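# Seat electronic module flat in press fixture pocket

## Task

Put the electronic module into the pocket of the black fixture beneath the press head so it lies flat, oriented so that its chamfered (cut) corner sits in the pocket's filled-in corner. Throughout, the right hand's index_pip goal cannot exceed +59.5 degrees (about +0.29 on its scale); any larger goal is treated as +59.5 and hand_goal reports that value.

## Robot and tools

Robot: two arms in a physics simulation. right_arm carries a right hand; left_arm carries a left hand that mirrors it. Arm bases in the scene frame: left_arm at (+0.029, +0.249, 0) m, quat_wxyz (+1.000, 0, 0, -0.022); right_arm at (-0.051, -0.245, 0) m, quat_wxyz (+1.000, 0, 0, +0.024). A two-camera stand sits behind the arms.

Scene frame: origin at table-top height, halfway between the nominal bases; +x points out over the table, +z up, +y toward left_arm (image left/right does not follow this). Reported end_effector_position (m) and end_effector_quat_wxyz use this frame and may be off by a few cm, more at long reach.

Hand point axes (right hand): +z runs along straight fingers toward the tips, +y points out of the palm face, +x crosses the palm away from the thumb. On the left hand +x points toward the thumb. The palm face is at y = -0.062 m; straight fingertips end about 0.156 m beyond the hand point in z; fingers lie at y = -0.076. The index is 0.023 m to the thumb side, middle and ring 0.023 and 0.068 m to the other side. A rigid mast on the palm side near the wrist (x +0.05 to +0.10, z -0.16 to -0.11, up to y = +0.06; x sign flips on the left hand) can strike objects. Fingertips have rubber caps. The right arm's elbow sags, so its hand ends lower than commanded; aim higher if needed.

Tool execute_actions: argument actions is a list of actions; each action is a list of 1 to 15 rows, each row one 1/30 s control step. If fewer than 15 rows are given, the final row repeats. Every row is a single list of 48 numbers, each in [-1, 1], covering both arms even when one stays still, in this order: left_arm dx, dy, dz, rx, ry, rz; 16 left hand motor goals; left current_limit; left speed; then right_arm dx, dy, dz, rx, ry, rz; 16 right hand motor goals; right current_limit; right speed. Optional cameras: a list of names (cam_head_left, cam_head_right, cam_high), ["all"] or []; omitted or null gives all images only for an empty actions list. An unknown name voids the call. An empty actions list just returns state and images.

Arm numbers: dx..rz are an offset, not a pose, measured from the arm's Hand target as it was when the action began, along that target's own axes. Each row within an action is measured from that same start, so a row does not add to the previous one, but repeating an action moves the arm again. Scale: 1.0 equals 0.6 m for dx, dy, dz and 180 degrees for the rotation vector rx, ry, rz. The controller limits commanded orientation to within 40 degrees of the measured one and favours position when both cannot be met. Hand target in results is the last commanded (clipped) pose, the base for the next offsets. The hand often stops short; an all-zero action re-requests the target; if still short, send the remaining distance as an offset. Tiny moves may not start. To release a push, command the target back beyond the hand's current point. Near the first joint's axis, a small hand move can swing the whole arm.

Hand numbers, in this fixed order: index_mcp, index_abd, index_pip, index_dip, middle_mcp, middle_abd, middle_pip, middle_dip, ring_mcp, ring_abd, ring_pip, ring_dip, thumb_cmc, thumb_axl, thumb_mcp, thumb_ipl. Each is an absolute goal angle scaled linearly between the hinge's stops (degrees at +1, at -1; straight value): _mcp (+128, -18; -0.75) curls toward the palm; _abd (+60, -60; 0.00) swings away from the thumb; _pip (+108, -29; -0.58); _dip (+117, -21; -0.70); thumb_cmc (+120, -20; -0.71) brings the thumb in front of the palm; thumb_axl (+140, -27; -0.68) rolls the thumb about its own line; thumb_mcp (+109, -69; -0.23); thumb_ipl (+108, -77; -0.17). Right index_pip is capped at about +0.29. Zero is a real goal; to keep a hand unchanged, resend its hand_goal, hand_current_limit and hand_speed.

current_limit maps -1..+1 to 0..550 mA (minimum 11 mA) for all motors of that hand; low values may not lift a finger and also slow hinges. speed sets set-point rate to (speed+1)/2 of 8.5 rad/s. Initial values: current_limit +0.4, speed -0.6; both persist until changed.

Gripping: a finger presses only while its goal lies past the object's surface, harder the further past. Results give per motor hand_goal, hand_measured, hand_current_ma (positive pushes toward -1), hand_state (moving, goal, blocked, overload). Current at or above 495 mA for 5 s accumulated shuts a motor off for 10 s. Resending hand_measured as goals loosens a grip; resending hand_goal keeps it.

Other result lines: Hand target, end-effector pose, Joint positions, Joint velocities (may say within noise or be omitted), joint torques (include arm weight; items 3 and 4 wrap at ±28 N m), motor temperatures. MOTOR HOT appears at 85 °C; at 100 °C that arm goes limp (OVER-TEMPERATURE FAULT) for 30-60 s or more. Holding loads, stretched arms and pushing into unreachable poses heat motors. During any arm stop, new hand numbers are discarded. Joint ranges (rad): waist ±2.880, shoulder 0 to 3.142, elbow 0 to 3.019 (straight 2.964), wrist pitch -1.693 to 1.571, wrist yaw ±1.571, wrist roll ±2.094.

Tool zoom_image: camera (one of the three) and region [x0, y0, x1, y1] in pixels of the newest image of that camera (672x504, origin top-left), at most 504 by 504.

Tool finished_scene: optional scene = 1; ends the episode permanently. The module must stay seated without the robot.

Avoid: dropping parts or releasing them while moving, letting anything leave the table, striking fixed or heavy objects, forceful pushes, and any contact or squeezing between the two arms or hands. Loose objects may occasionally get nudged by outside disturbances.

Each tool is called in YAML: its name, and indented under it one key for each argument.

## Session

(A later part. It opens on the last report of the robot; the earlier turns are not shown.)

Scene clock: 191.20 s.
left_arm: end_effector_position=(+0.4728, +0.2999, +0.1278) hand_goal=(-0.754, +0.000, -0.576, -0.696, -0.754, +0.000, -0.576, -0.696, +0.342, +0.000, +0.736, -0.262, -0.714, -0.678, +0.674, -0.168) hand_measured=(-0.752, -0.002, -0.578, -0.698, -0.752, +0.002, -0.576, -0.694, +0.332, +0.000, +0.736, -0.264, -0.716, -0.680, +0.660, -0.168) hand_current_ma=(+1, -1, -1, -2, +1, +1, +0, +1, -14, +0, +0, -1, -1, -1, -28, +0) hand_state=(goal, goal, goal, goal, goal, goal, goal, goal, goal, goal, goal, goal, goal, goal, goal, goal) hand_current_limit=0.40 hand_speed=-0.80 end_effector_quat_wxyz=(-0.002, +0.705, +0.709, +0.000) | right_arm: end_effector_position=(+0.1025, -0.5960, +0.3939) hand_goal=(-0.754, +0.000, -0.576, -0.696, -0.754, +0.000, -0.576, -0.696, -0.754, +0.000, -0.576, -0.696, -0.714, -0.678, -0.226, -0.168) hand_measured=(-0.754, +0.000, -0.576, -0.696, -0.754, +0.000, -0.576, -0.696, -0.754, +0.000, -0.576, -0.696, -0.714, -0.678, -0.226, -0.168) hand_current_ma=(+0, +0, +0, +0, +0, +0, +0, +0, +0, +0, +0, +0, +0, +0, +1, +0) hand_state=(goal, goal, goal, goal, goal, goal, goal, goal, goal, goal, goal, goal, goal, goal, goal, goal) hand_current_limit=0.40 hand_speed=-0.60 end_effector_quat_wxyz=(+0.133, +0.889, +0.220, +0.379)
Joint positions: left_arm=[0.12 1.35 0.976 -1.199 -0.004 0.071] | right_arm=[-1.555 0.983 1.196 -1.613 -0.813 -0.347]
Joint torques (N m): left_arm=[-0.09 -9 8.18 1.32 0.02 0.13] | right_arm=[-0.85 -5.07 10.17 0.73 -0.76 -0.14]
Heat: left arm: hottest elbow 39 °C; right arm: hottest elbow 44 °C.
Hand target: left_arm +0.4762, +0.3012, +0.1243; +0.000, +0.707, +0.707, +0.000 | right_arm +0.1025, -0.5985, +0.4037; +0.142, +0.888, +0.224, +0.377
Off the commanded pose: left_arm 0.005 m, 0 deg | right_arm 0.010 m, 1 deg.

execute_actions:
  actions:
    - [[0,-0.056,0.003,0,0,0,-0.754,0,-0.576,-0.696,-0.754,0,-0.576,-0.696,0.342,0,0.737,-0.261,-0.714,-0.678,0.674,-0.168,0.4,-0.8,0,0,0,0,0,0,-0.754,0,-0.576,-0.696,-0.754,0,-0.576,-0.696,-0.754,0,-0.576,-0.696,-0.714,-0.678,-0.226,-0.168,0.4,-0.6]]
  cameras: ["cam_head_left"]

zoom_image:
  camera: "cam_head_left"
  region: [150, 230, 250, 320]

Scene clock: 192.77 s.
left_arm: end_effector_position=(+0.4475, +0.2979, +0.1225) hand_goal=(-0.754, +0.000, -0.576, -0.696, -0.754, +0.000, -0.576, -0.696, +0.342, +0.000, +0.736, -0.262, -0.714, -0.678, +0.674, -0.168) hand_measured=(-0.740, +0.000, -0.568, -0.692, -0.742, +0.002, -0.570, -0.692, +0.332, +0.000, +0.736, -0.264, -0.716, -0.680, +0.660, -0.168) hand_current_ma=(+22, +0, +9, +3, +17, +2, +7, +3, -15, +0, +0, -1, -1, -1, -28, +0) hand_state=(goal, goal, goal, goal, goal, goal, goal, goal, goal, goal, goal, goal, goal, goal, goal, goal) hand_current_limit=0.40 hand_speed=-0.80 end_effector_quat_wxyz=(-0.001, +0.708, +0.706, +0.000) | right_arm: end_effector_position=(+0.1025, -0.5960, +0.3939) hand_goal=(-0.754, +0.000, -0.576, -0.696, -0.754, +0.000, -0.576, -0.696, -0.754, +0.000, -0.576, -0.696, -0.714, -0.678, -0.226, -0.168) hand_measured=(-0.754, +0.000, -0.576, -0.696, -0.754, +0.000, -0.576, -0.696, -0.754, +0.000, -0.576, -0.696, -0.714, -0.678, -0.226, -0.168) hand_current_ma=(+0, +0, +0, +0, +0, +0, +0, +0, +0, +0, +0, +0, +0, +0, +1, +0) hand_state=(goal, goal, goal, goal, goal, goal, goal, goal, goal, goal, goal, goal, goal, goal, goal, goal) hand_current_limit=0.40 hand_speed=-0.60 end_effector_quat_wxyz=(+0.133, +0.889, +0.220, +0.379)
Joint positions: left_arm=[0.122 1.287 0.903 -1.188 -0.003 0.081] | right_arm=[-1.555 0.983 1.196 -1.613 -0.813 -0.347]
Joint torques (N m): left_arm=[0.38 -10.11 7.16 0.7 -0.01 0.09] | right_arm=[-0.62 -5.71 10.24 0.7 -0.76 -0.13]
Heat: left arm: hottest elbow 39 °C; right arm: hottest elbow 44 °C.
Hand target: left_arm +0.4426, +0.3010, +0.1225; +0.000, +0.707, +0.707, +0.000 | right_arm +0.1025, -0.5985, +0.4037; +0.142, +0.888, +0.224, +0.377
Off the commanded pose: left_arm 0.006 m, 0 deg | right_arm 0.010 m, 1 deg.
Images, in order (width x height): cam_head_left 672x504.

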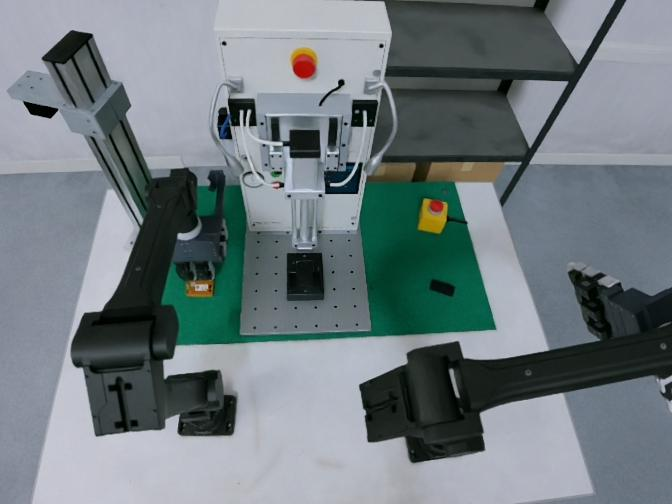

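Scaled by 5.040 from the camera's 672x504 image, which has a finer 960x720 frame.

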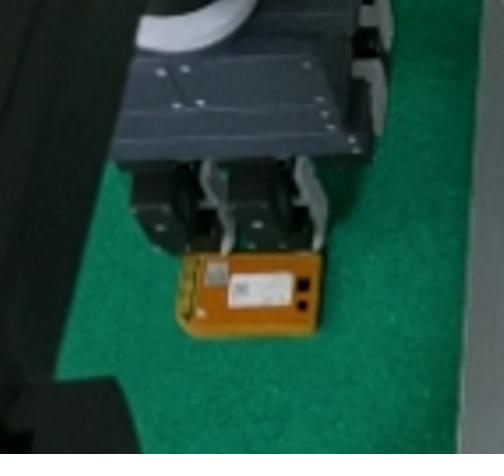

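execute_actions:
  actions:
    - [[0,-0.042,0,0,0,0,-0.754,0,-0.576,-0.696,-0.754,0,-0.576,-0.696,0.342,0,0.737,-0.261,-0.714,-0.678,0.674,-0.168,0.4,-0.8,0,0,0,0,0,0,-0.754,0,-0.576,-0.696,-0.754,0,-0.576,-0.696,-0.754,0,-0.576,-0.696,-0.714,-0.678,-0.226,-0.168,0.4,-0.6]]
    - [[0,-0.042,0,0,0,0,-0.754,0,-0.576,-0.696,-0.754,0,-0.576,-0.696,0.342,0,0.737,-0.261,-0.714,-0.678,0.674,-0.168,0.4,-0.8,0,0,0,0,0,0,-0.754,0,-0.576,-0.696,-0.754,0,-0.576,-0.696,-0.754,0,-0.576,-0.696,-0.714,-0.678,-0.226,-0.168,0.4,-0.6]]
    - [[0,-0.042,0,0,0,0,-0.754,0,-0.576,-0.696,-0.754,0,-0.576,-0.696,0.342,0,0.737,-0.261,-0.714,-0.678,0.674,-0.168,0.4,-0.8,0,0,0,0,0,0,-0.754,0,-0.576,-0.696,-0.754,0,-0.576,-0.696,-0.754,0,-0.576,-0.696,-0.714,-0.678,-0.226,-0.168,0.4,-0.6]]
  cameras: ["cam_head_left","cam_high"]

zoom_image:
  camera: "cam_head_left"
  region: [140, 250, 240, 340]

Scene clock: 195.30 s.
left_arm: end_effector_position=(+0.3744, +0.2988, +0.1233) hand_goal=(-0.754, +0.000, -0.576, -0.696, -0.754, +0.000, -0.576, -0.696, +0.342, +0.000, +0.736, -0.262, -0.714, -0.678, +0.674, -0.168) hand_measured=(-0.726, +0.000, -0.558, -0.686, -0.742, +0.002, -0.568, -0.692, +0.332, +0.000, +0.736, -0.264, -0.716, -0.680, +0.660, -0.168) hand_current_ma=(+57, +0, +30, +12, +16, +1, +9, +4, -15, +0, +0, -1, -1, -1, -28, +0) hand_state=(blocked, goal, goal, goal, goal, goal, goal, goal, goal, goal, goal, goal, goal, goal, goal, goal) hand_current_limit=0.40 hand_speed=-0.80 end_effector_quat_wxyz=(+0.003, +0.708, +0.706, +0.005) | right_arm: end_effector_position=(+0.1025, -0.5960, +0.3939) hand_goal=(-0.754, +0.000, -0.576, -0.696, -0.754, +0.000, -0.576, -0.696, -0.754, +0.000, -0.576, -0.696, -0.714, -0.678, -0.226, -0.168) hand_measured=(-0.754, +0.000, -0.576, -0.696, -0.754, +0.000, -0.576, -0.696, -0.754, +0.000, -0.576, -0.696, -0.714, -0.678, -0.226, -0.168) hand_current_ma=(+0, +0, +0, +0, +0, +0, +0, +0, +0, +0, +0, +0, +0, +0, +1, +0) hand_state=(goal, goal, goal, goal, goal, goal, goal, goal, goal, goal, goal, goal, goal, goal, goal, goal) hand_current_limit=0.40 hand_speed=-0.60 end_effector_quat_wxyz=(+0.133, +0.889, +0.220, +0.379)
Joint positions: left_arm=[0.148 1.067 0.733 -1.226 -0.002 0.108] | right_arm=[-1.555 0.983 1.196 -1.613 -0.813 -0.347]
Joint torques (N m): left_arm=[0.44 -6.48 7.6 0.03 -0.05 0.11] | right_arm=[-0.91 -5.13 10.28 0.8 -0.76 -0.11]
Heat: left arm: hottest elbow 39 °C; right arm: hottest elbow 44 °C.
Hand target: left_arm +0.3671, +0.3011, +0.1226; +0.000, +0.707, +0.707, +0.000 | right_arm +0.1025, -0.5985, +0.4037; +0.142, +0.888, +0.224, +0.377
Off the commanded pose: left_arm 0.008 m, 1 deg | right_arm 0.010 m, 1 deg.
Images, in order (width x height): cam_head_left 672x504, cam_high 672x504.

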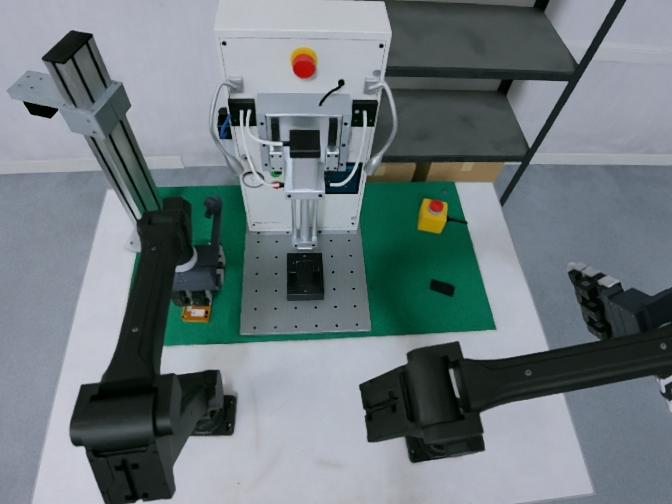

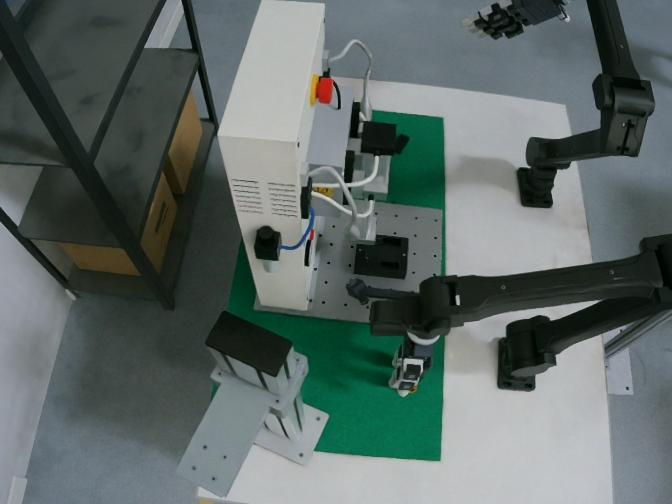

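Scaled by 5.040 from the camera's 672x504 image, which has a finer 960x720 frame.

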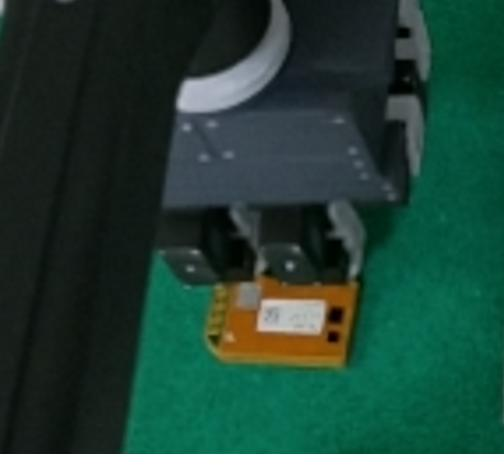

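execute_actions:
  actions:
    - [[0,0.02,-0.229,0,0,0,-0.754,-0.08,-0.576,-0.696,-0.754,0.08,-0.576,-0.696,0.342,0,0.737,-0.261,-0.714,-0.678,0.674,-0.168,0.4,-0.8,0,0,0,0,0,0,-0.754,0,-0.576,-0.696,-0.754,0,-0.576,-0.696,-0.754,0,-0.576,-0.696,-0.714,-0.678,-0.226,-0.168,0.4,-0.6]]
    - [[0.062,-0.0162,0,0,0,-0.1629,-0.754,-0.167,-0.576,-0.696,-0.754,0.167,-0.576,-0.696,0.342,0,0.737,-0.261,-0.714,-0.678,0.674,-0.168,0.4,-0.8,0,0,0,0,0,0,-0.754,0,-0.576,-0.696,-0.754,0,-0.576,-0.696,-0.754,0,-0.576,-0.696,-0.714,-0.678,-0.226,-0.168,0.4,-0.6]]
    - [[0.062,-0.0162,0,0,0,-0.1629,-0.754,-0.167,-0.576,-0.696,-0.754,0.167,-0.576,-0.696,0.342,0,0.737,-0.261,-0.714,-0.678,0.674,-0.168,0.4,-0.8,0,0,0,0,0,0,-0.754,0,-0.576,-0.696,-0.754,0,-0.576,-0.696,-0.754,0,-0.576,-0.696,-0.714,-0.678,-0.226,-0.168,0.4,-0.6]]
    - [[0.062,-0.0162,0,0,0,-0.1629,-0.754,-0.167,-0.576,-0.696,-0.754,0.167,-0.576,-0.696,0.342,0,0.737,-0.261,-0.714,-0.678,0.674,-0.168,0.4,-0.8,0,0,0,0,0,0,-0.754,0,-0.576,-0.696,-0.754,0,-0.576,-0.696,-0.754,0,-0.576,-0.696,-0.714,-0.678,-0.226,-0.168,0.4,-0.6]]
  cameras: ["cam_head_left","cam_high"]

zoom_image:
  camera: "cam_high"
  region: [350, 320, 450, 410]

Scene clock: 203.63 s.
left_arm: end_effector_position=(+0.2886, +0.3713, +0.2403) hand_goal=(-0.754, -0.168, -0.576, -0.696, -0.754, +0.166, -0.576, -0.696, +0.342, +0.000, +0.736, -0.262, -0.714, -0.678, +0.674, -0.168) hand_measured=(-0.750, -0.164, -0.574, -0.694, -0.752, +0.162, -0.572, -0.694, +0.332, +0.000, +0.736, -0.264, -0.716, -0.680, +0.660, -0.168) hand_current_ma=(+3, +2, +2, +2, +2, -3, +2, +2, -15, +0, +0, -1, -1, -1, -28, +0) hand_state=(goal, goal, goal, goal, goal, goal, goal, goal, goal, goal, goal, goal, goal, goal, goal, goal) hand_current_limit=0.40 hand_speed=-0.80 end_effector_quat_wxyz=(-0.027, +0.028, +0.999, -0.008) | right_arm: end_effector_position=(+0.1025, -0.5960, +0.3939) hand_goal=(-0.754, +0.000, -0.576, -0.696, -0.754, +0.000, -0.576, -0.696, -0.754, +0.000, -0.576, -0.696, -0.714, -0.678, -0.226, -0.168) hand_measured=(-0.754, +0.000, -0.576, -0.696, -0.754, +0.000, -0.576, -0.696, -0.754, +0.000, -0.576, -0.696, -0.714, -0.678, -0.226, -0.168) hand_current_ma=(+0, +0, +0, +0, +0, +0, +0, +0, +0, +0, +0, +0, +0, +0, +1, +0) hand_state=(goal, goal, goal, goal, goal, goal, goal, goal, goal, goal, goal, goal, goal, goal, goal, goal) hand_current_limit=0.40 hand_speed=-0.60 end_effector_quat_wxyz=(+0.133, +0.889, +0.220, +0.379)
Joint positions: left_arm=[0.178 1.104 1.073 -1.595 0.006 -1.379] | right_arm=[-1.555 0.983 1.196 -1.613 -0.813 -0.347]
Joint torques (N m): left_arm=[0.21 -5.13 13.33 0.83 -0.3 -0.07] | right_arm=[-1.2 -5.48 10.18 0.64 -0.77 -0.07]
Motor temperatures (°C): left_arm=[30 25 39 27 28 27] | right_arm=[27 28 45 27 30 25]
Heat: left arm: hottest elbow 39 °C; right arm: hottest elbow 45 °C.
Hand target: left_arm +0.3059, +0.3770, +0.2601; +0.000, +0.017, +1.000, +0.000 | right_arm +0.1025, -0.5985, +0.4037; +0.142, +0.888, +0.224, +0.377
Off the commanded pose: left_arm 0.027 m, 3 deg | right_arm 0.010 m, 1 deg.
Images, in order (width x height): cam_head_left 672x504, cam_high 672x504.

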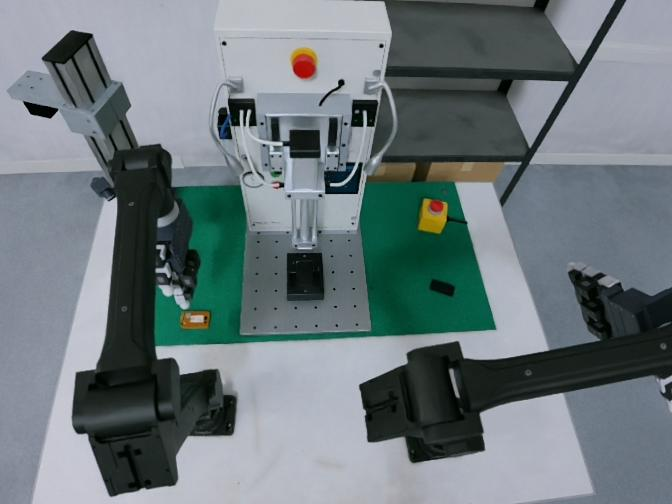

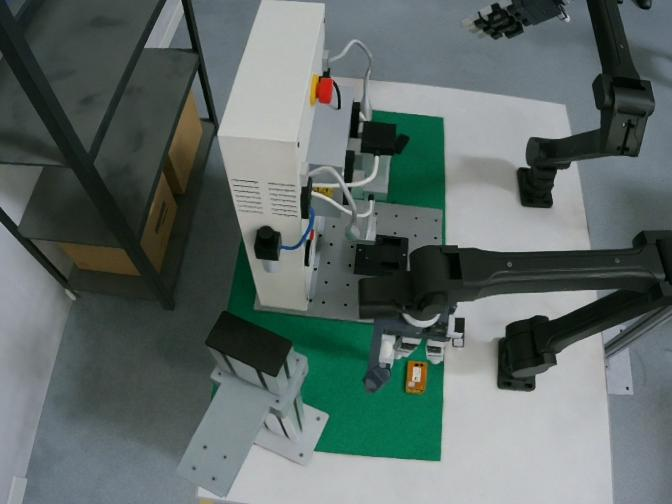

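Scaled by 5.040 from the camera's 672x504 image, which has a finer 960x720 frame.

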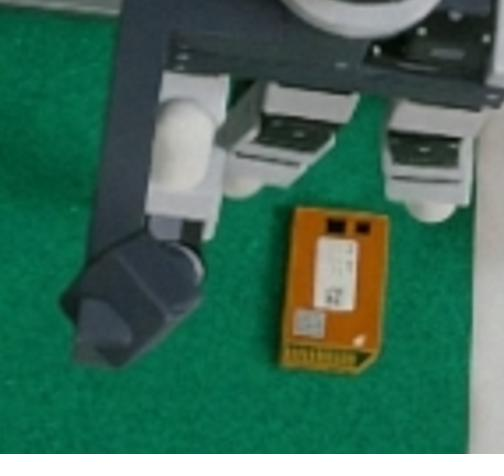

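execute_actions:
  actions:
    - [[0.0553,-0.1338,0.083,-0.0889,0,0,-0.754,-0.167,-0.576,-0.696,-0.754,0.167,-0.576,-0.696,0.342,0,0.737,-0.261,-0.714,-0.678,0.674,-0.168,0.4,-0.8,0,0,0,0,0,0,-0.754,0,-0.576,-0.696,-0.754,0,-0.576,-0.696,-0.754,0,-0.576,-0.696,-0.714,-0.678,-0.226,-0.168,0.4,-0.6]]
    - [[0,0,0,-0.0889,0,0,-0.754,-0.167,-0.576,-0.696,-0.754,0.167,-0.576,-0.696,0.342,0,0.737,-0.261,-0.714,-0.678,0.674,-0.168,0.4,-0.8,0,0,0,0,0,0,-0.754,0,-0.576,-0.696,-0.754,0,-0.576,-0.696,-0.754,0,-0.576,-0.696,-0.714,-0.678,-0.226,-0.168,0.4,-0.6]]
  cameras: ["cam_head_left","cam_head_right","cam_high"]

zoom_image:
  camera: "cam_high"
  region: [350, 320, 450, 410]

zoom_image:
  camera: "cam_head_right"
  region: [140, 250, 240, 340]

Scene clock: 206.37 s.
left_arm: end_effector_position=(+0.2700, +0.2984, +0.2097) hand_goal=(-0.754, -0.168, -0.576, -0.696, -0.754, +0.166, -0.576, -0.696, +0.342, +0.000, +0.736, -0.262, -0.714, -0.678, +0.674, -0.168) hand_measured=(-0.756, -0.166, -0.574, -0.694, -0.756, +0.164, -0.574, -0.694, +0.332, +0.000, +0.736, -0.264, -0.716, -0.680, +0.660, -0.168) hand_current_ma=(-1, +2, +1, +2, -1, -1, +1, +2, -15, +0, +0, -1, -1, -1, -28, +0) hand_state=(goal, goal, goal, goal, goal, goal, goal, goal, goal, goal, goal, goal, goal, goal, goal, goal) hand_current_limit=0.40 hand_speed=-0.80 end_effector_quat_wxyz=(+0.007, +0.020, +0.962, +0.272) | right_arm: end_effector_position=(+0.1025, -0.5960, +0.3939) hand_goal=(-0.754, +0.000, -0.576, -0.696, -0.754, +0.000, -0.576, -0.696, -0.754, +0.000, -0.576, -0.696, -0.714, -0.678, -0.226, -0.168) hand_measured=(-0.754, +0.000, -0.576, -0.696, -0.754, +0.000, -0.576, -0.696, -0.754, +0.000, -0.576, -0.696, -0.714, -0.678, -0.226, -0.168) hand_current_ma=(+0, +0, +0, +0, +0, +0, +0, +0, +0, +0, +0, +0, +0, +0, +1, +0) hand_state=(goal, goal, goal, goal, goal, goal, goal, goal, goal, goal, goal, goal, goal, goal, goal, goal) hand_current_limit=0.40 hand_speed=-0.60 end_effector_quat_wxyz=(+0.133, +0.889, +0.220, +0.379)
Joint positions: left_arm=[-0.376 1.165 0.846 -1.471 -0.509 -2.006] | right_arm=[-1.555 0.983 1.196 -1.613 -0.813 -0.347]
Joint torques (N m): left_arm=[-0.85 -5.42 7.94 -0.31 -0.79 -0.04] | right_arm=[-1.14 -5.66 10.09 0.83 -0.74 -0.06]
Heat: left arm: hottest elbow 39 °C; right arm: hottest elbow 45 °C.
Hand target: left_arm +0.2699, +0.2979, +0.2103; +0.005, +0.017, +0.961, +0.276 | right_arm +0.1025, -0.5985, +0.4037; +0.142, +0.888, +0.224, +0.377
Off the commanded pose: left_arm 0.001 m, 1 deg | right_arm 0.010 m, 1 deg.

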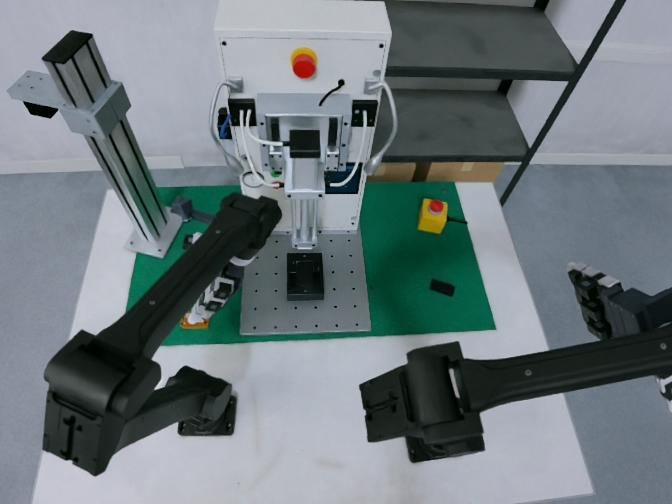

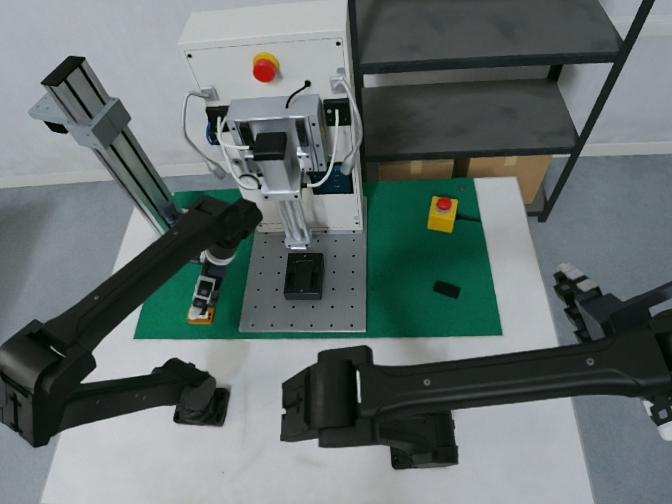

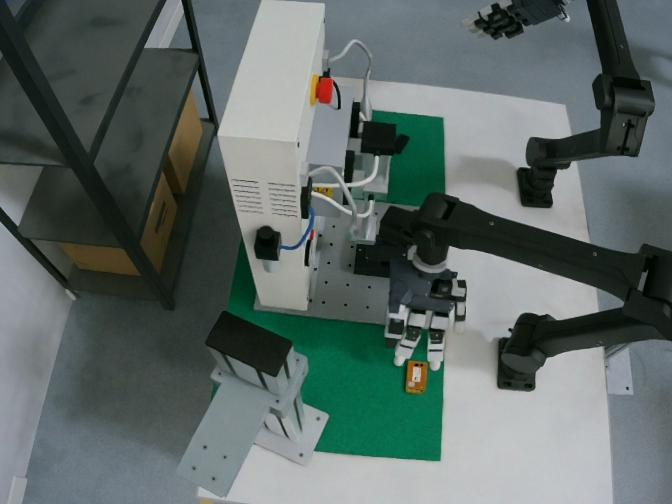

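Scaled by 5.040 from the camera's 672x504 image, which has a finer 960x720 frame.

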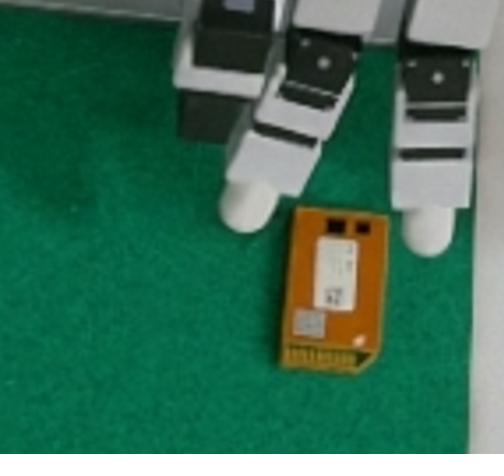

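Scaled by 5.040 from the camera's 672x504 image, which has a finer 960x720 frame.

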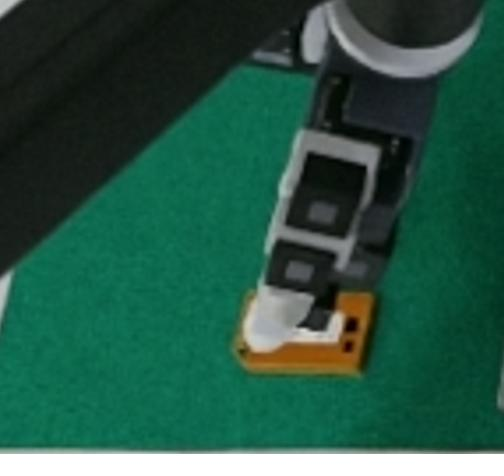

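execute_actions:
  actions:
    - [[0.0132,-0.0443,0.0605,0,0.0071,-0.0113,-0.754,-0.167,-0.576,-0.696,-0.754,0.167,-0.576,-0.696,0.342,0,0.737,-0.261,-0.714,-0.678,0.674,-0.168,0.4,-0.8,0,0,0,0,0,0,-0.754,0,-0.576,-0.696,-0.754,0,-0.576,-0.696,-0.754,0,-0.576,-0.696,-0.714,-0.678,-0.226,-0.168,0.4,-0.6]]
  cameras: ["cam_head_left","cam_head_right","cam_high"]

zoom_image:
  camera: "cam_high"
  region: [370, 330, 450, 400]

zoom_image:
  camera: "cam_head_right"
  region: [150, 270, 230, 340]

Scene clock: 211.47 s.
left_arm: end_effector_position=(+0.2596, +0.2987, +0.1673) hand_goal=(-0.754, -0.168, -0.576, -0.696, -0.754, +0.166, -0.576, -0.696, +0.342, +0.000, +0.736, -0.262, -0.714, -0.678, +0.674, -0.168) hand_measured=(-0.756, -0.166, -0.574, -0.694, -0.756, +0.164, -0.574, -0.694, +0.332, +0.000, +0.736, -0.264, -0.716, -0.680, +0.660, -0.168) hand_current_ma=(-1, +2, +1, +2, -1, -1, +1, +2, -15, +0, +0, -1, -1, -1, -28, +0) hand_state=(goal, goal, goal, goal, goal, goal, goal, goal, goal, goal, goal, goal, goal, goal, goal, goal) hand_current_limit=0.40 hand_speed=-0.80 end_effector_quat_wxyz=(-0.005, -0.002, +0.961, +0.277) | right_arm: end_effector_position=(+0.1025, -0.5960, +0.3939) hand_goal=(-0.754, +0.000, -0.576, -0.696, -0.754, +0.000, -0.576, -0.696, -0.754, +0.000, -0.576, -0.696, -0.714, -0.678, -0.226, -0.168) hand_measured=(-0.754, +0.000, -0.576, -0.696, -0.754, +0.000, -0.576, -0.696, -0.754, +0.000, -0.576, -0.696, -0.714, -0.678, -0.226, -0.168) hand_current_ma=(+0, +0, +0, +0, +0, +0, +0, +0, +0, +0, +0, +0, +0, +0, +1, +0) hand_state=(goal, goal, goal, goal, goal, goal, goal, goal, goal, goal, goal, goal, goal, goal, goal, goal) hand_current_limit=0.40 hand_speed=-0.60 end_effector_quat_wxyz=(+0.133, +0.889, +0.220, +0.379)
Joint positions: left_arm=[-0.376 1.224 0.765 -1.373 -0.502 -2.063] | right_arm=[-1.555 0.983 1.196 -1.613 -0.813 -0.347]
Joint torques (N m): left_arm=[-1.49 -5.71 7.34 0.28 -0.6 -0.03] | right_arm=[-1.08 -5.3 10.25 0.75 -0.75 -0.09]
Heat: left arm: hottest elbow 39 °C; right arm: hottest elbow 45 °C.
Hand target: left_arm +0.2618, +0.2949, +0.1654; -0.001, -0.003, +0.961, +0.276 | right_arm +0.1025, -0.5985, +0.4037; +0.142, +0.888, +0.224, +0.377
Off the commanded pose: left_arm 0.005 m, 0 deg | right_arm 0.010 m, 1 deg.

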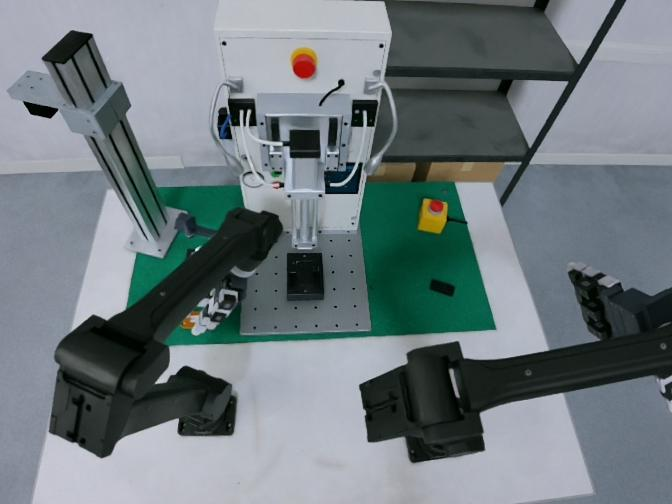

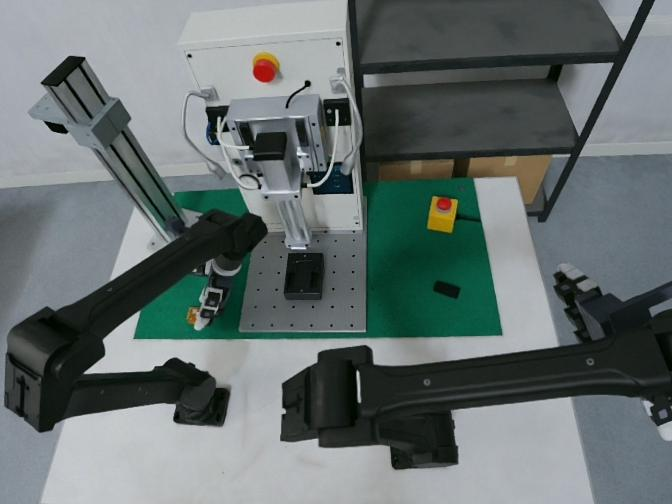

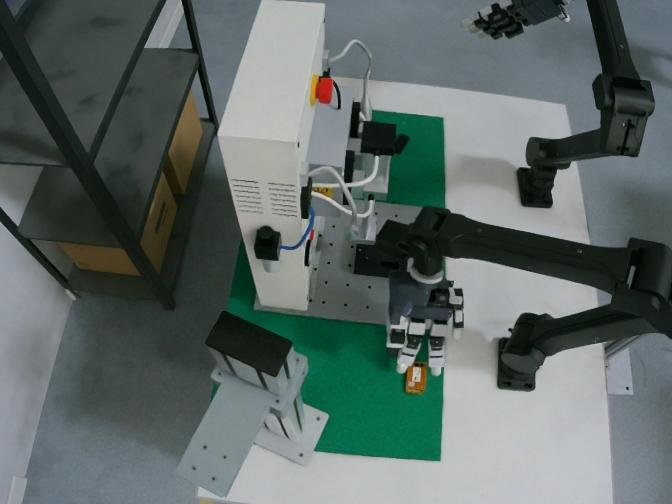

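Scaled by 6.300 from the camera's 672x504 image, which has a finer 960x720 frame.

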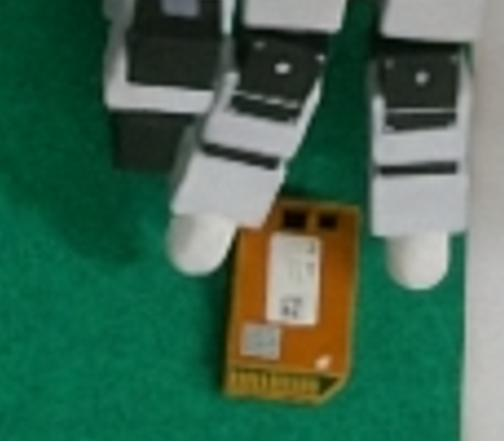

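Scaled by 6.300 from the camera's 672x504 image, which has a finer 960x720 frame.

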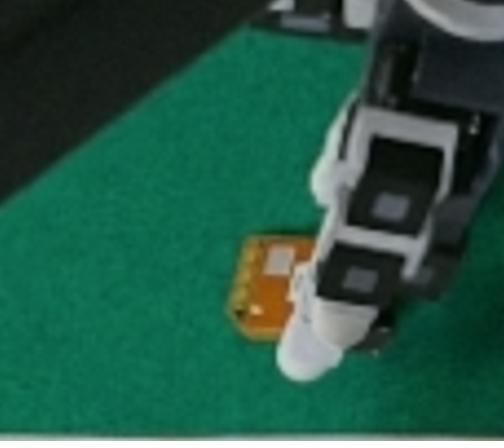

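execute_actions:
  actions:
    - [[0,-0.0205,0.0265,0,0,0,-0.754,-0.167,-0.576,-0.696,-0.754,0.167,-0.576,-0.696,0.342,0,0.737,-0.261,-0.714,-0.678,0.674,-0.168,0.4,-0.8,0,0,0,0,0,0,-0.754,0,-0.576,-0.696,-0.754,0,-0.576,-0.696,-0.754,0,-0.576,-0.696,-0.714,-0.678,-0.226,-0.168,0.4,-0.6]]
  cameras: ["cam_high"]

zoom_image:
  camera: "cam_high"
  region: [370, 330, 450, 400]

Scene clock: 213.67 s.
left_arm: end_effector_position=(+0.2607, +0.2962, +0.1489) hand_goal=(-0.754, -0.168, -0.576, -0.696, -0.754, +0.166, -0.576, -0.696, +0.342, +0.000, +0.736, -0.262, -0.714, -0.678, +0.674, -0.168) hand_measured=(-0.756, -0.166, -0.574, -0.694, -0.756, +0.164, -0.574, -0.694, +0.332, +0.000, +0.736, -0.264, -0.716, -0.680, +0.660, -0.168) hand_current_ma=(-1, +1, +1, +2, -1, -1, +1, +2, -15, +0, +0, -1, -1, -1, -28, +0) hand_state=(goal, goal, goal, goal, goal, goal, goal, goal, goal, goal, goal, goal, goal, goal, goal, goal) hand_current_limit=0.40 hand_speed=-0.80 end_effector_quat_wxyz=(-0.003, -0.003, +0.961, +0.276) | right_arm: end_effector_position=(+0.1025, -0.5960, +0.3939) hand_goal=(-0.754, +0.000, -0.576, -0.696, -0.754, +0.000, -0.576, -0.696, -0.754, +0.000, -0.576, -0.696, -0.714, -0.678, -0.226, -0.168) hand_measured=(-0.754, +0.000, -0.576, -0.696, -0.754, +0.000, -0.576, -0.696, -0.754, +0.000, -0.576, -0.696, -0.714, -0.678, -0.226, -0.168) hand_current_ma=(+0, +0, +0, +0, +0, +0, +0, +0, +0, +0, +0, +0, +0, +0, +1, +0) hand_state=(goal, goal, goal, goal, goal, goal, goal, goal, goal, goal, goal, goal, goal, goal, goal, goal) hand_current_limit=0.40 hand_speed=-0.60 end_effector_quat_wxyz=(+0.133, +0.889, +0.220, +0.379)
Joint positions: left_arm=[-0.383 1.256 0.737 -1.313 -0.501 -2.07] | right_arm=[-1.555 0.983 1.196 -1.613 -0.813 -0.347]
Joint torques (N m): left_arm=[-1.55 -5.71 6.8 0.36 -0.57 -0.05] | right_arm=[-1.49 -5.83 10.29 0.66 -0.78 -0.1]
Heat: left arm: hottest elbow 39 °C; right arm: hottest elbow 45 °C.
Hand target: left_arm +0.2618, +0.2928, +0.1454; -0.001, -0.003, +0.961, +0.276 | right_arm +0.1025, -0.5985, +0.4037; +0.142, +0.888, +0.224, +0.377
Off the commanded pose: left_arm 0.005 m, 0 deg | right_arm 0.010 m, 1 deg.
Images, in order (width x height): cam_high 672x504.

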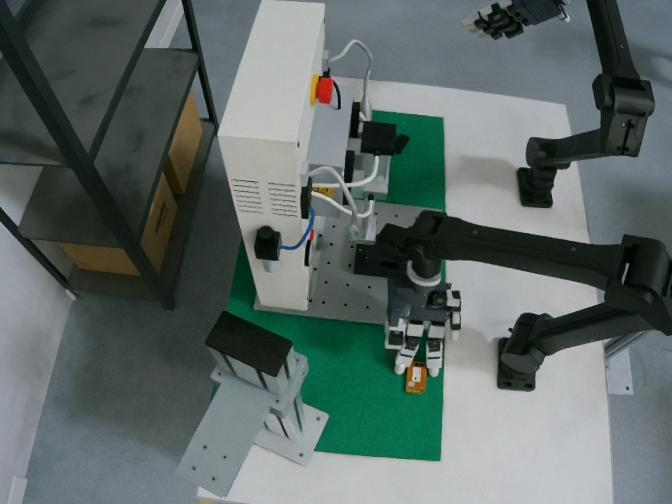

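Scaled by 6.300 from the camera's 672x504 image, which has a finer 960x720 frame.

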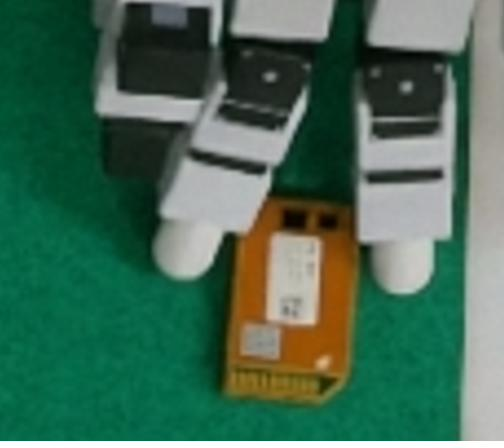

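execute_actions:
  actions:
    - [[0,-0.0044,0.0071,0,0,0,-0.754,-0.15,-0.576,-0.696,-0.754,0.15,-0.576,-0.696,0.342,0,0.737,-0.261,-0.714,-0.678,0.674,-0.168,0.4,-0.8,0,0,0,0,0,0,-0.754,0,-0.576,-0.696,-0.754,0,-0.576,-0.696,-0.754,0,-0.576,-0.696,-0.714,-0.678,-0.226,-0.168,0.4,-0.6]]

Scene clock: 215.13 s.
left_arm: end_effector_position=(+0.2611, +0.2958, +0.1476) hand_goal=(-0.754, -0.150, -0.576, -0.696, -0.754, +0.150, -0.576, -0.696, +0.342, +0.000, +0.736, -0.262, -0.714, -0.678, +0.674, -0.168) hand_measured=(-0.752, -0.164, -0.574, -0.694, -0.754, +0.152, -0.574, -0.694, +0.332, +0.000, +0.736, -0.264, -0.716, -0.680, +0.660, -0.168) hand_current_ma=(+2, -17, +1, +2, +1, +1, +1, +2, -15, +0, +0, -1, -1, -1, -28, +0) hand_state=(goal, goal, goal, goal, goal, goal, goal, goal, goal, goal, goal, goal, goal, goal, goal, goal) hand_current_limit=0.40 hand_speed=-0.80 end_effector_quat_wxyz=(-0.001, -0.003, +0.961, +0.275) | right_arm: end_effector_position=(+0.1025, -0.5960, +0.3939) hand_goal=(-0.754, +0.000, -0.576, -0.696, -0.754, +0.000, -0.576, -0.696, -0.754, +0.000, -0.576, -0.696, -0.714, -0.678, -0.226, -0.168) hand_measured=(-0.754, +0.000, -0.576, -0.696, -0.754, +0.000, -0.576, -0.696, -0.754, +0.000, -0.576, -0.696, -0.714, -0.678, -0.226, -0.168) hand_current_ma=(+0, +0, +0, +0, +0, +0, +0, +0, +0, +0, +0, +0, +0, +0, +1, +0) hand_state=(goal, goal, goal, goal, goal, goal, goal, goal, goal, goal, goal, goal, goal, goal, goal, goal) hand_current_limit=0.40 hand_speed=-0.60 end_effector_quat_wxyz=(+0.133, +0.889, +0.220, +0.379)
Joint positions: left_arm=[-0.384 1.256 0.735 -1.306 -0.501 -2.07] | right_arm=[-1.555 0.983 1.196 -1.613 -0.813 -0.347]
Joint torques (N m): left_arm=[-1.32 -5.07 6.32 0.77 -0.57 -0.04] | right_arm=[-1.14 -5.6 10.06 0.68 -0.78 -0.07]
Heat: left arm: hottest elbow 39 °C; right arm: hottest elbow 45 °C.
Hand target: left_arm +0.2617, +0.2928, +0.1403; -0.001, -0.003, +0.961, +0.276 | right_arm +0.1025, -0.5985, +0.4037; +0.142, +0.888, +0.224, +0.377
Off the commanded pose: left_arm 0.008 m, 0 deg | right_arm 0.010 m, 1 deg.

execute_actions:
  actions:
    - [[0,0,0,0,0,0,-0.754,-0.08,-0.576,-0.696,-0.754,0.08,-0.576,-0.696,0.342,0,0.737,-0.261,-0.714,-0.678,0.674,-0.168,0.4,-0.8,0,0,0,0,0,0,-0.754,0,-0.576,-0.696,-0.754,0,-0.576,-0.696,-0.754,0,-0.576,-0.696,-0.714,-0.678,-0.226,-0.168,0.4,-0.6]]
    - [[0,0,0,0,0,0,-0.754,0.05,-0.576,-0.696,-0.754,-0.05,-0.576,-0.696,0.342,0,0.737,-0.261,-0.714,-0.678,0.674,-0.168,0.4,-0.8,0,0,0,0,0,0,-0.754,0,-0.576,-0.696,-0.754,0,-0.576,-0.696,-0.754,0,-0.576,-0.696,-0.714,-0.678,-0.226,-0.168,0.4,-0.6]]
  cameras: ["cam_high"]

zoom_image:
  camera: "cam_high"
  region: [370, 330, 450, 400]

Scene clock: 217.07 s.
left_arm: end_effector_position=(+0.2614, +0.2955, +0.1475) hand_goal=(-0.754, +0.050, -0.576, -0.696, -0.754, -0.050, -0.576, -0.696, +0.342, +0.000, +0.736, -0.262, -0.714, -0.678, +0.674, -0.168) hand_measured=(-0.748, -0.114, -0.572, -0.694, -0.748, +0.056, -0.572, -0.694, +0.332, +0.000, +0.736, -0.264, -0.716, -0.680, +0.660, -0.168) hand_current_ma=(+8, -385, +4, +2, +6, +276, +4, +2, -15, +0, +0, -1, -1, -1, -28, +0) hand_state=(goal, blocked, goal, goal, goal, blocked, goal, goal, goal, goal, goal, goal, goal, goal, goal, goal) hand_current_limit=0.40 hand_speed=-0.80 end_effector_quat_wxyz=(+0.000, -0.002, +0.961, +0.275) | right_arm: end_effector_position=(+0.1025, -0.5960, +0.3939) hand_goal=(-0.754, +0.000, -0.576, -0.696, -0.754, +0.000, -0.576, -0.696, -0.754, +0.000, -0.576, -0.696, -0.714, -0.678, -0.226, -0.168) hand_measured=(-0.754, +0.000, -0.576, -0.696, -0.754, +0.000, -0.576, -0.696, -0.754, +0.000, -0.576, -0.696, -0.714, -0.678, -0.226, -0.168) hand_current_ma=(+0, +0, +0, +0, +0, +0, +0, +0, +0, +0, +0, +0, +0, +0, +1, +0) hand_state=(goal, goal, goal, goal, goal, goal, goal, goal, goal, goal, goal, goal, goal, goal, goal, goal) hand_current_limit=0.40 hand_speed=-0.60 end_effector_quat_wxyz=(+0.133, +0.889, +0.220, +0.379)
Joint positions: left_arm=[-0.385 1.256 0.735 -1.305 -0.501 -2.07] | right_arm=[-1.555 0.983 1.196 -1.613 -0.813 -0.347]
Joint torques (N m): left_arm=[-1.26 -5.13 6.31 0.73 -0.57 -0.04] | right_arm=[-0.91 -5.6 10.15 0.76 -0.8 -0.13]
Heat: left arm: hottest elbow 38 °C; right arm: hottest elbow 45 °C.
Hand target: left_arm +0.2617, +0.2929, +0.1404; -0.001, -0.003, +0.961, +0.276 | right_arm +0.1025, -0.5985, +0.4037; +0.142, +0.888, +0.224, +0.377
Off the commanded pose: left_arm 0.008 m, 0 deg | right_arm 0.010 m, 1 deg.
Images, in order (width x height): cam_high 672x504.

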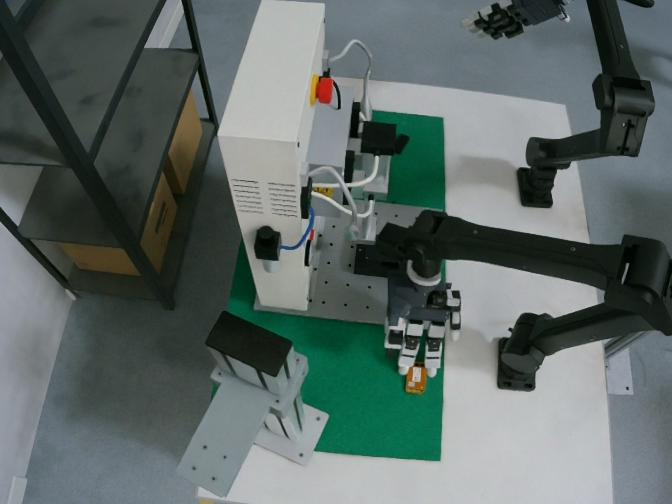

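Scaled by 6.300 from the camera's 672x504 image, which has a finer 960x720 frame.

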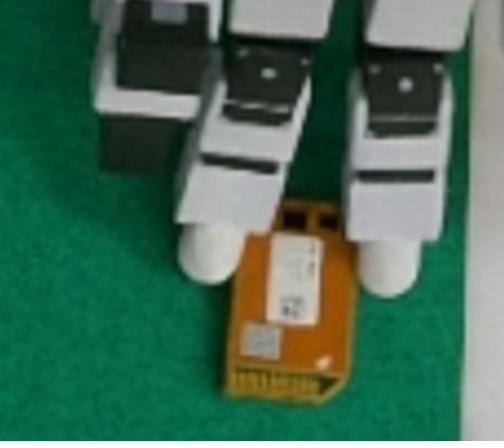

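execute_actions:
  actions:
    - [[0,0.053,-0.0847,0,0,0,-0.754,0.05,-0.576,-0.696,-0.754,-0.07,-0.576,-0.696,0.342,0,0.737,-0.261,-0.714,-0.678,0.674,-0.168,0.5,-0.8,0,0,0,0,0,0,-0.754,0,-0.576,-0.696,-0.754,0,-0.576,-0.696,-0.754,0,-0.576,-0.696,-0.714,-0.678,-0.226,-0.168,0.4,-0.6]]
  cameras: ["cam_high","cam_head_right"]

zoom_image:
  camera: "cam_high"
  region: [370, 330, 450, 400]

zoom_image:
  camera: "cam_head_right"
  region: [150, 270, 230, 340]

Scene clock: 219.07 s.
left_arm: end_effector_position=(+0.2504, +0.3005, +0.1855) hand_goal=(-0.754, +0.050, -0.576, -0.696, -0.754, -0.070, -0.576, -0.696, +0.342, +0.000, +0.736, -0.262, -0.714, -0.678, +0.674, -0.168) hand_measured=(-0.762, +0.048, -0.578, -0.696, -0.758, -0.066, -0.576, -0.694, +0.332, +0.000, +0.736, -0.264, -0.716, -0.680, +0.660, -0.168) hand_current_ma=(-10, -2, -2, +0, -4, +2, +0, +1, -15, +0, +0, -1, -1, -1, -28, +0) hand_state=(goal, goal, goal, goal, goal, goal, goal, goal, goal, goal, goal, goal, goal, goal, goal, goal) hand_current_limit=0.50 hand_speed=-0.80 end_effector_quat_wxyz=(-0.024, +0.004, +0.958, +0.286) | right_arm: end_effector_position=(+0.1025, -0.5960, +0.3939) hand_goal=(-0.754, +0.000, -0.576, -0.696, -0.754, +0.000, -0.576, -0.696, -0.754, +0.000, -0.576, -0.696, -0.714, -0.678, -0.226, -0.168) hand_measured=(-0.754, +0.000, -0.576, -0.696, -0.754, +0.000, -0.576, -0.696, -0.754, +0.000, -0.576, -0.696, -0.714, -0.678, -0.226, -0.168) hand_current_ma=(+0, +0, +0, +0, +0, +0, +0, +0, +0, +0, +0, +0, +0, +0, +1, +0) hand_state=(goal, goal, goal, goal, goal, goal, goal, goal, goal, goal, goal, goal, goal, goal, goal, goal) hand_current_limit=0.40 hand_speed=-0.60 end_effector_quat_wxyz=(+0.133, +0.889, +0.220, +0.379)
Joint positions: left_arm=[-0.385 1.201 0.784 -1.462 -0.501 -2.07] | right_arm=[-1.555 0.983 1.196 -1.613 -0.813 -0.347]
Joint torques (N m): left_arm=[-1.2 -7.12 11.07 -0.62 -0.56 -0.03] | right_arm=[-0.67 -5.13 10.17 0.81 -0.79 -0.09]
Heat: left arm: hottest elbow 38 °C; right arm: hottest elbow 45 °C.
Hand target: left_arm +0.2619, +0.2928, +0.2004; -0.001, -0.003, +0.961, +0.276 | right_arm +0.1025, -0.5985, +0.4037; +0.142, +0.888, +0.224, +0.377
Off the commanded pose: left_arm 0.020 m, 3 deg | right_arm 0.010 m, 1 deg.
Images, in order (width x height): cam_head_right 672x504, cam_high 672x504.

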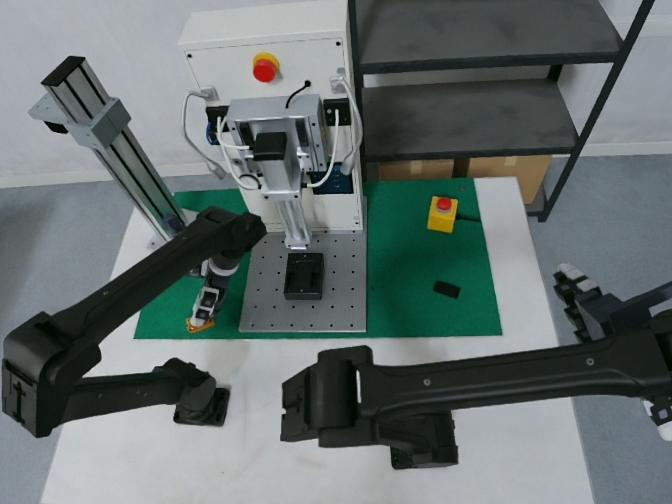

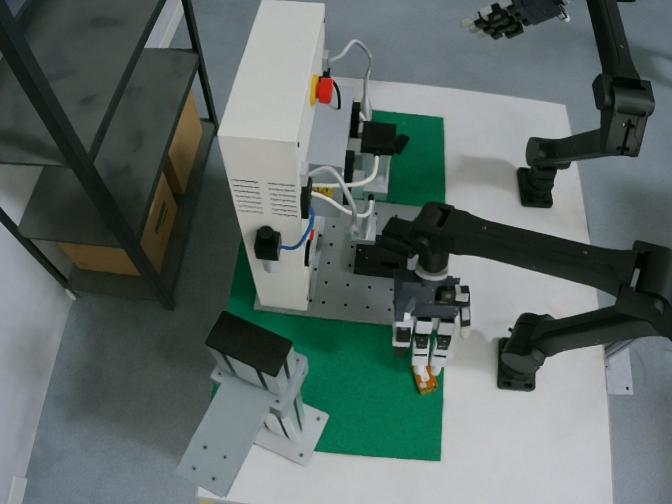

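Scaled by 6.300 from the camera's 672x504 image, which has a finer 960x720 frame.

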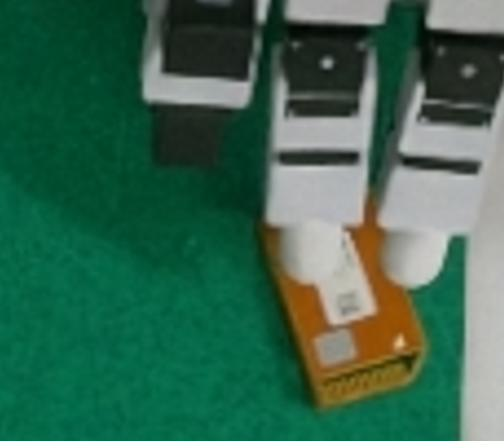

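Scaled by 6.300 from the camera's 672x504 image, which has a finer 960x720 frame.

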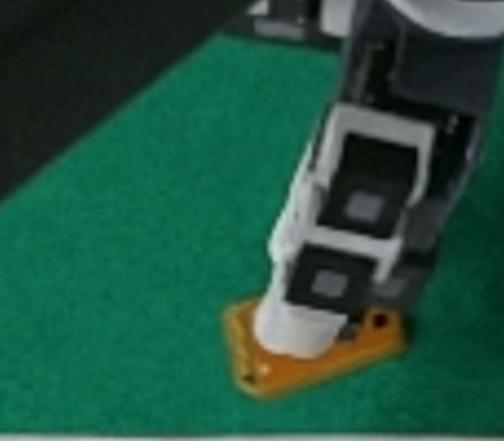

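execute_actions:
  actions:
    - [[0.036,0.13,0.0027,0.0889,0,0,-0.754,-0.12,-0.576,-0.696,-0.754,0.12,-0.576,-0.696,0.342,0,0.737,-0.261,-0.714,-0.678,0.674,-0.168,0.4,-0.8,0,0,0,0,0,0,-0.754,0,-0.576,-0.696,-0.754,0,-0.576,-0.696,-0.754,0,-0.576,-0.696,-0.714,-0.678,-0.226,-0.168,0.4,-0.6]]
    - [[0,0,0,0.0889,0,0,-0.754,-0.167,-0.576,-0.696,-0.754,0.167,-0.576,-0.696,0.342,0,0.737,-0.261,-0.714,-0.678,0.674,-0.168,0.4,-0.8,0,0,0,0,0,0,-0.754,0,-0.576,-0.696,-0.754,0,-0.576,-0.696,-0.754,0,-0.576,-0.696,-0.714,-0.678,-0.226,-0.168,0.4,-0.6]]
    - [[0,0,0,0,0,-0.108,-0.754,-0.167,-0.576,-0.696,-0.754,0.167,-0.576,-0.696,0.342,0,0.737,-0.261,-0.714,-0.678,0.674,-0.168,0.4,-0.8,0,0,0,0,0,0,-0.754,0,-0.576,-0.696,-0.754,0,-0.576,-0.696,-0.754,0,-0.576,-0.696,-0.714,-0.678,-0.226,-0.168,0.4,-0.6]]
  cameras: ["cam_high","cam_head_left"]

zoom_image:
  camera: "cam_high"
  region: [370, 330, 450, 400]

zoom_image:
  camera: "cam_head_left"
  region: [140, 270, 240, 350]

Scene clock: 229.87 s.
left_arm: end_effector_position=(+0.2235, +0.3557, +0.2209) hand_goal=(-0.754, -0.168, -0.576, -0.696, -0.754, +0.166, -0.576, -0.696, +0.342, +0.000, +0.736, -0.262, -0.714, -0.678, +0.674, -0.168) hand_measured=(-0.754, -0.164, -0.578, -0.696, -0.754, +0.162, -0.576, -0.694, +0.332, +0.000, +0.736, -0.264, -0.716, -0.680, +0.660, -0.168) hand_current_ma=(+0, +2, -1, +0, +0, -2, +0, +1, -15, +0, +0, -1, -1, -1, -28, +0) hand_state=(goal, goal, goal, goal, goal, goal, goal, goal, goal, goal, goal, goal, goal, goal, goal, goal) hand_current_limit=0.40 hand_speed=-0.80 end_effector_quat_wxyz=(-0.029, -0.163, +0.986, -0.002) | right_arm: end_effector_position=(+0.1025, -0.5960, +0.3939) hand_goal=(-0.754, +0.000, -0.576, -0.696, -0.754, +0.000, -0.576, -0.696, -0.754, +0.000, -0.576, -0.696, -0.714, -0.678, -0.226, -0.168) hand_measured=(-0.754, +0.000, -0.576, -0.696, -0.754, +0.000, -0.576, -0.696, -0.754, +0.000, -0.576, -0.696, -0.714, -0.678, -0.226, -0.168) hand_current_ma=(+0, +0, +0, +0, +0, +0, +0, +0, +0, +0, +0, +0, +0, +0, +1, +0) hand_state=(goal, goal, goal, goal, goal, goal, goal, goal, goal, goal, goal, goal, goal, goal, goal, goal) hand_current_limit=0.40 hand_speed=-0.60 end_effector_quat_wxyz=(+0.133, +0.889, +0.220, +0.379)
Joint positions: left_arm=[0.184 1.013 0.956 -1.572 0.004 -1.757] | right_arm=[-1.555 0.983 1.196 -1.613 -0.813 -0.347]
Joint torques (N m): left_arm=[0.09 -4.07 13.2 0.61 -0.29 -0.03] | right_arm=[-0.44 -5.83 10.24 0.65 -0.76 -0.14]
Heat: left arm: hottest elbow 39 °C; right arm: hottest elbow 45 °C.
Hand target: left_arm +0.2398, +0.3597, +0.2403; +0.000, -0.172, +0.985, +0.000 | right_arm +0.1025, -0.5985, +0.4037; +0.142, +0.888, +0.224, +0.377
Off the commanded pose: left_arm 0.026 m, 3 deg | right_arm 0.010 m, 1 deg.
Images, in order (width x height): cam_head_left 672x504, cam_high 672x504.

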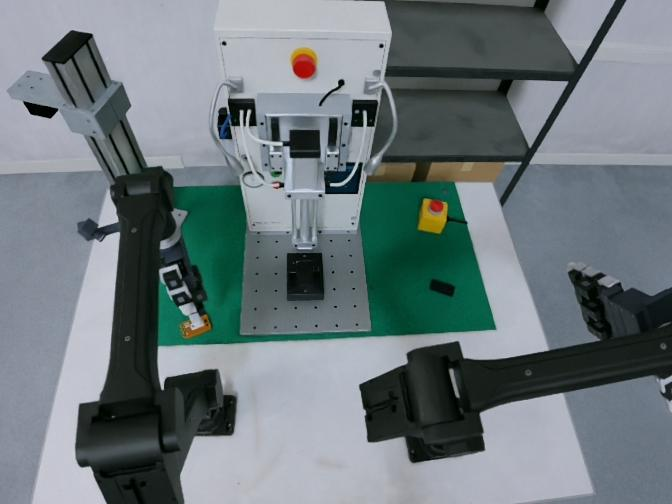

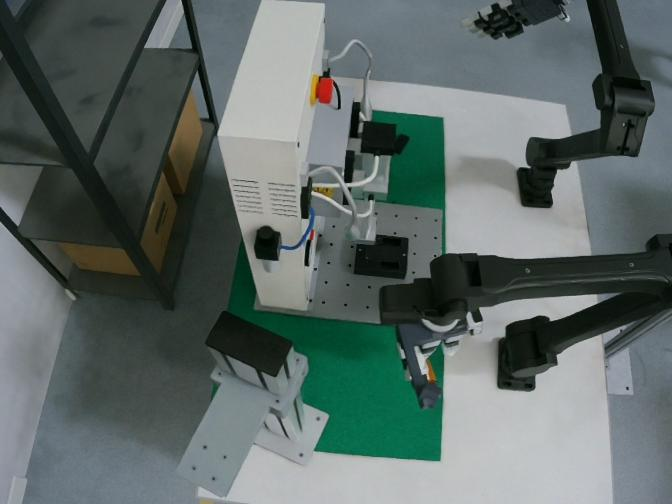

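Scaled by 6.300 from the camera's 672x504 image, which has a finer 960x720 frame.

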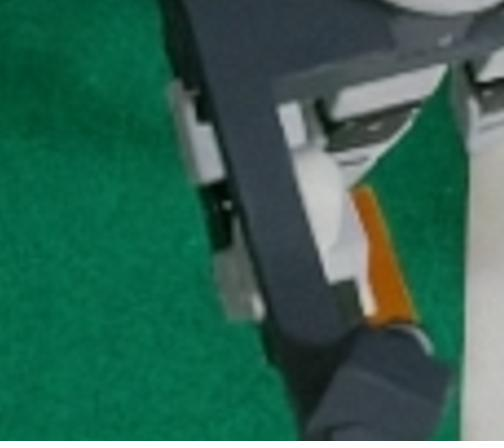

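Scaled by 5.040 from the camera's 672x504 image, which has a finer 960x720 frame.

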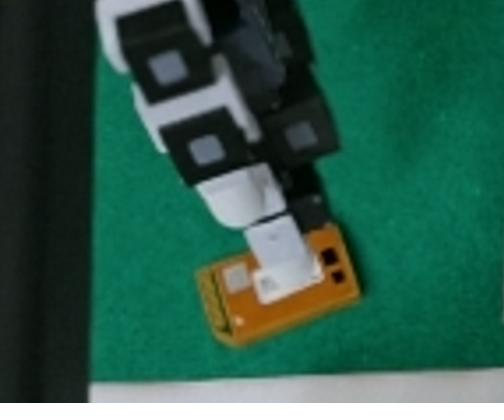

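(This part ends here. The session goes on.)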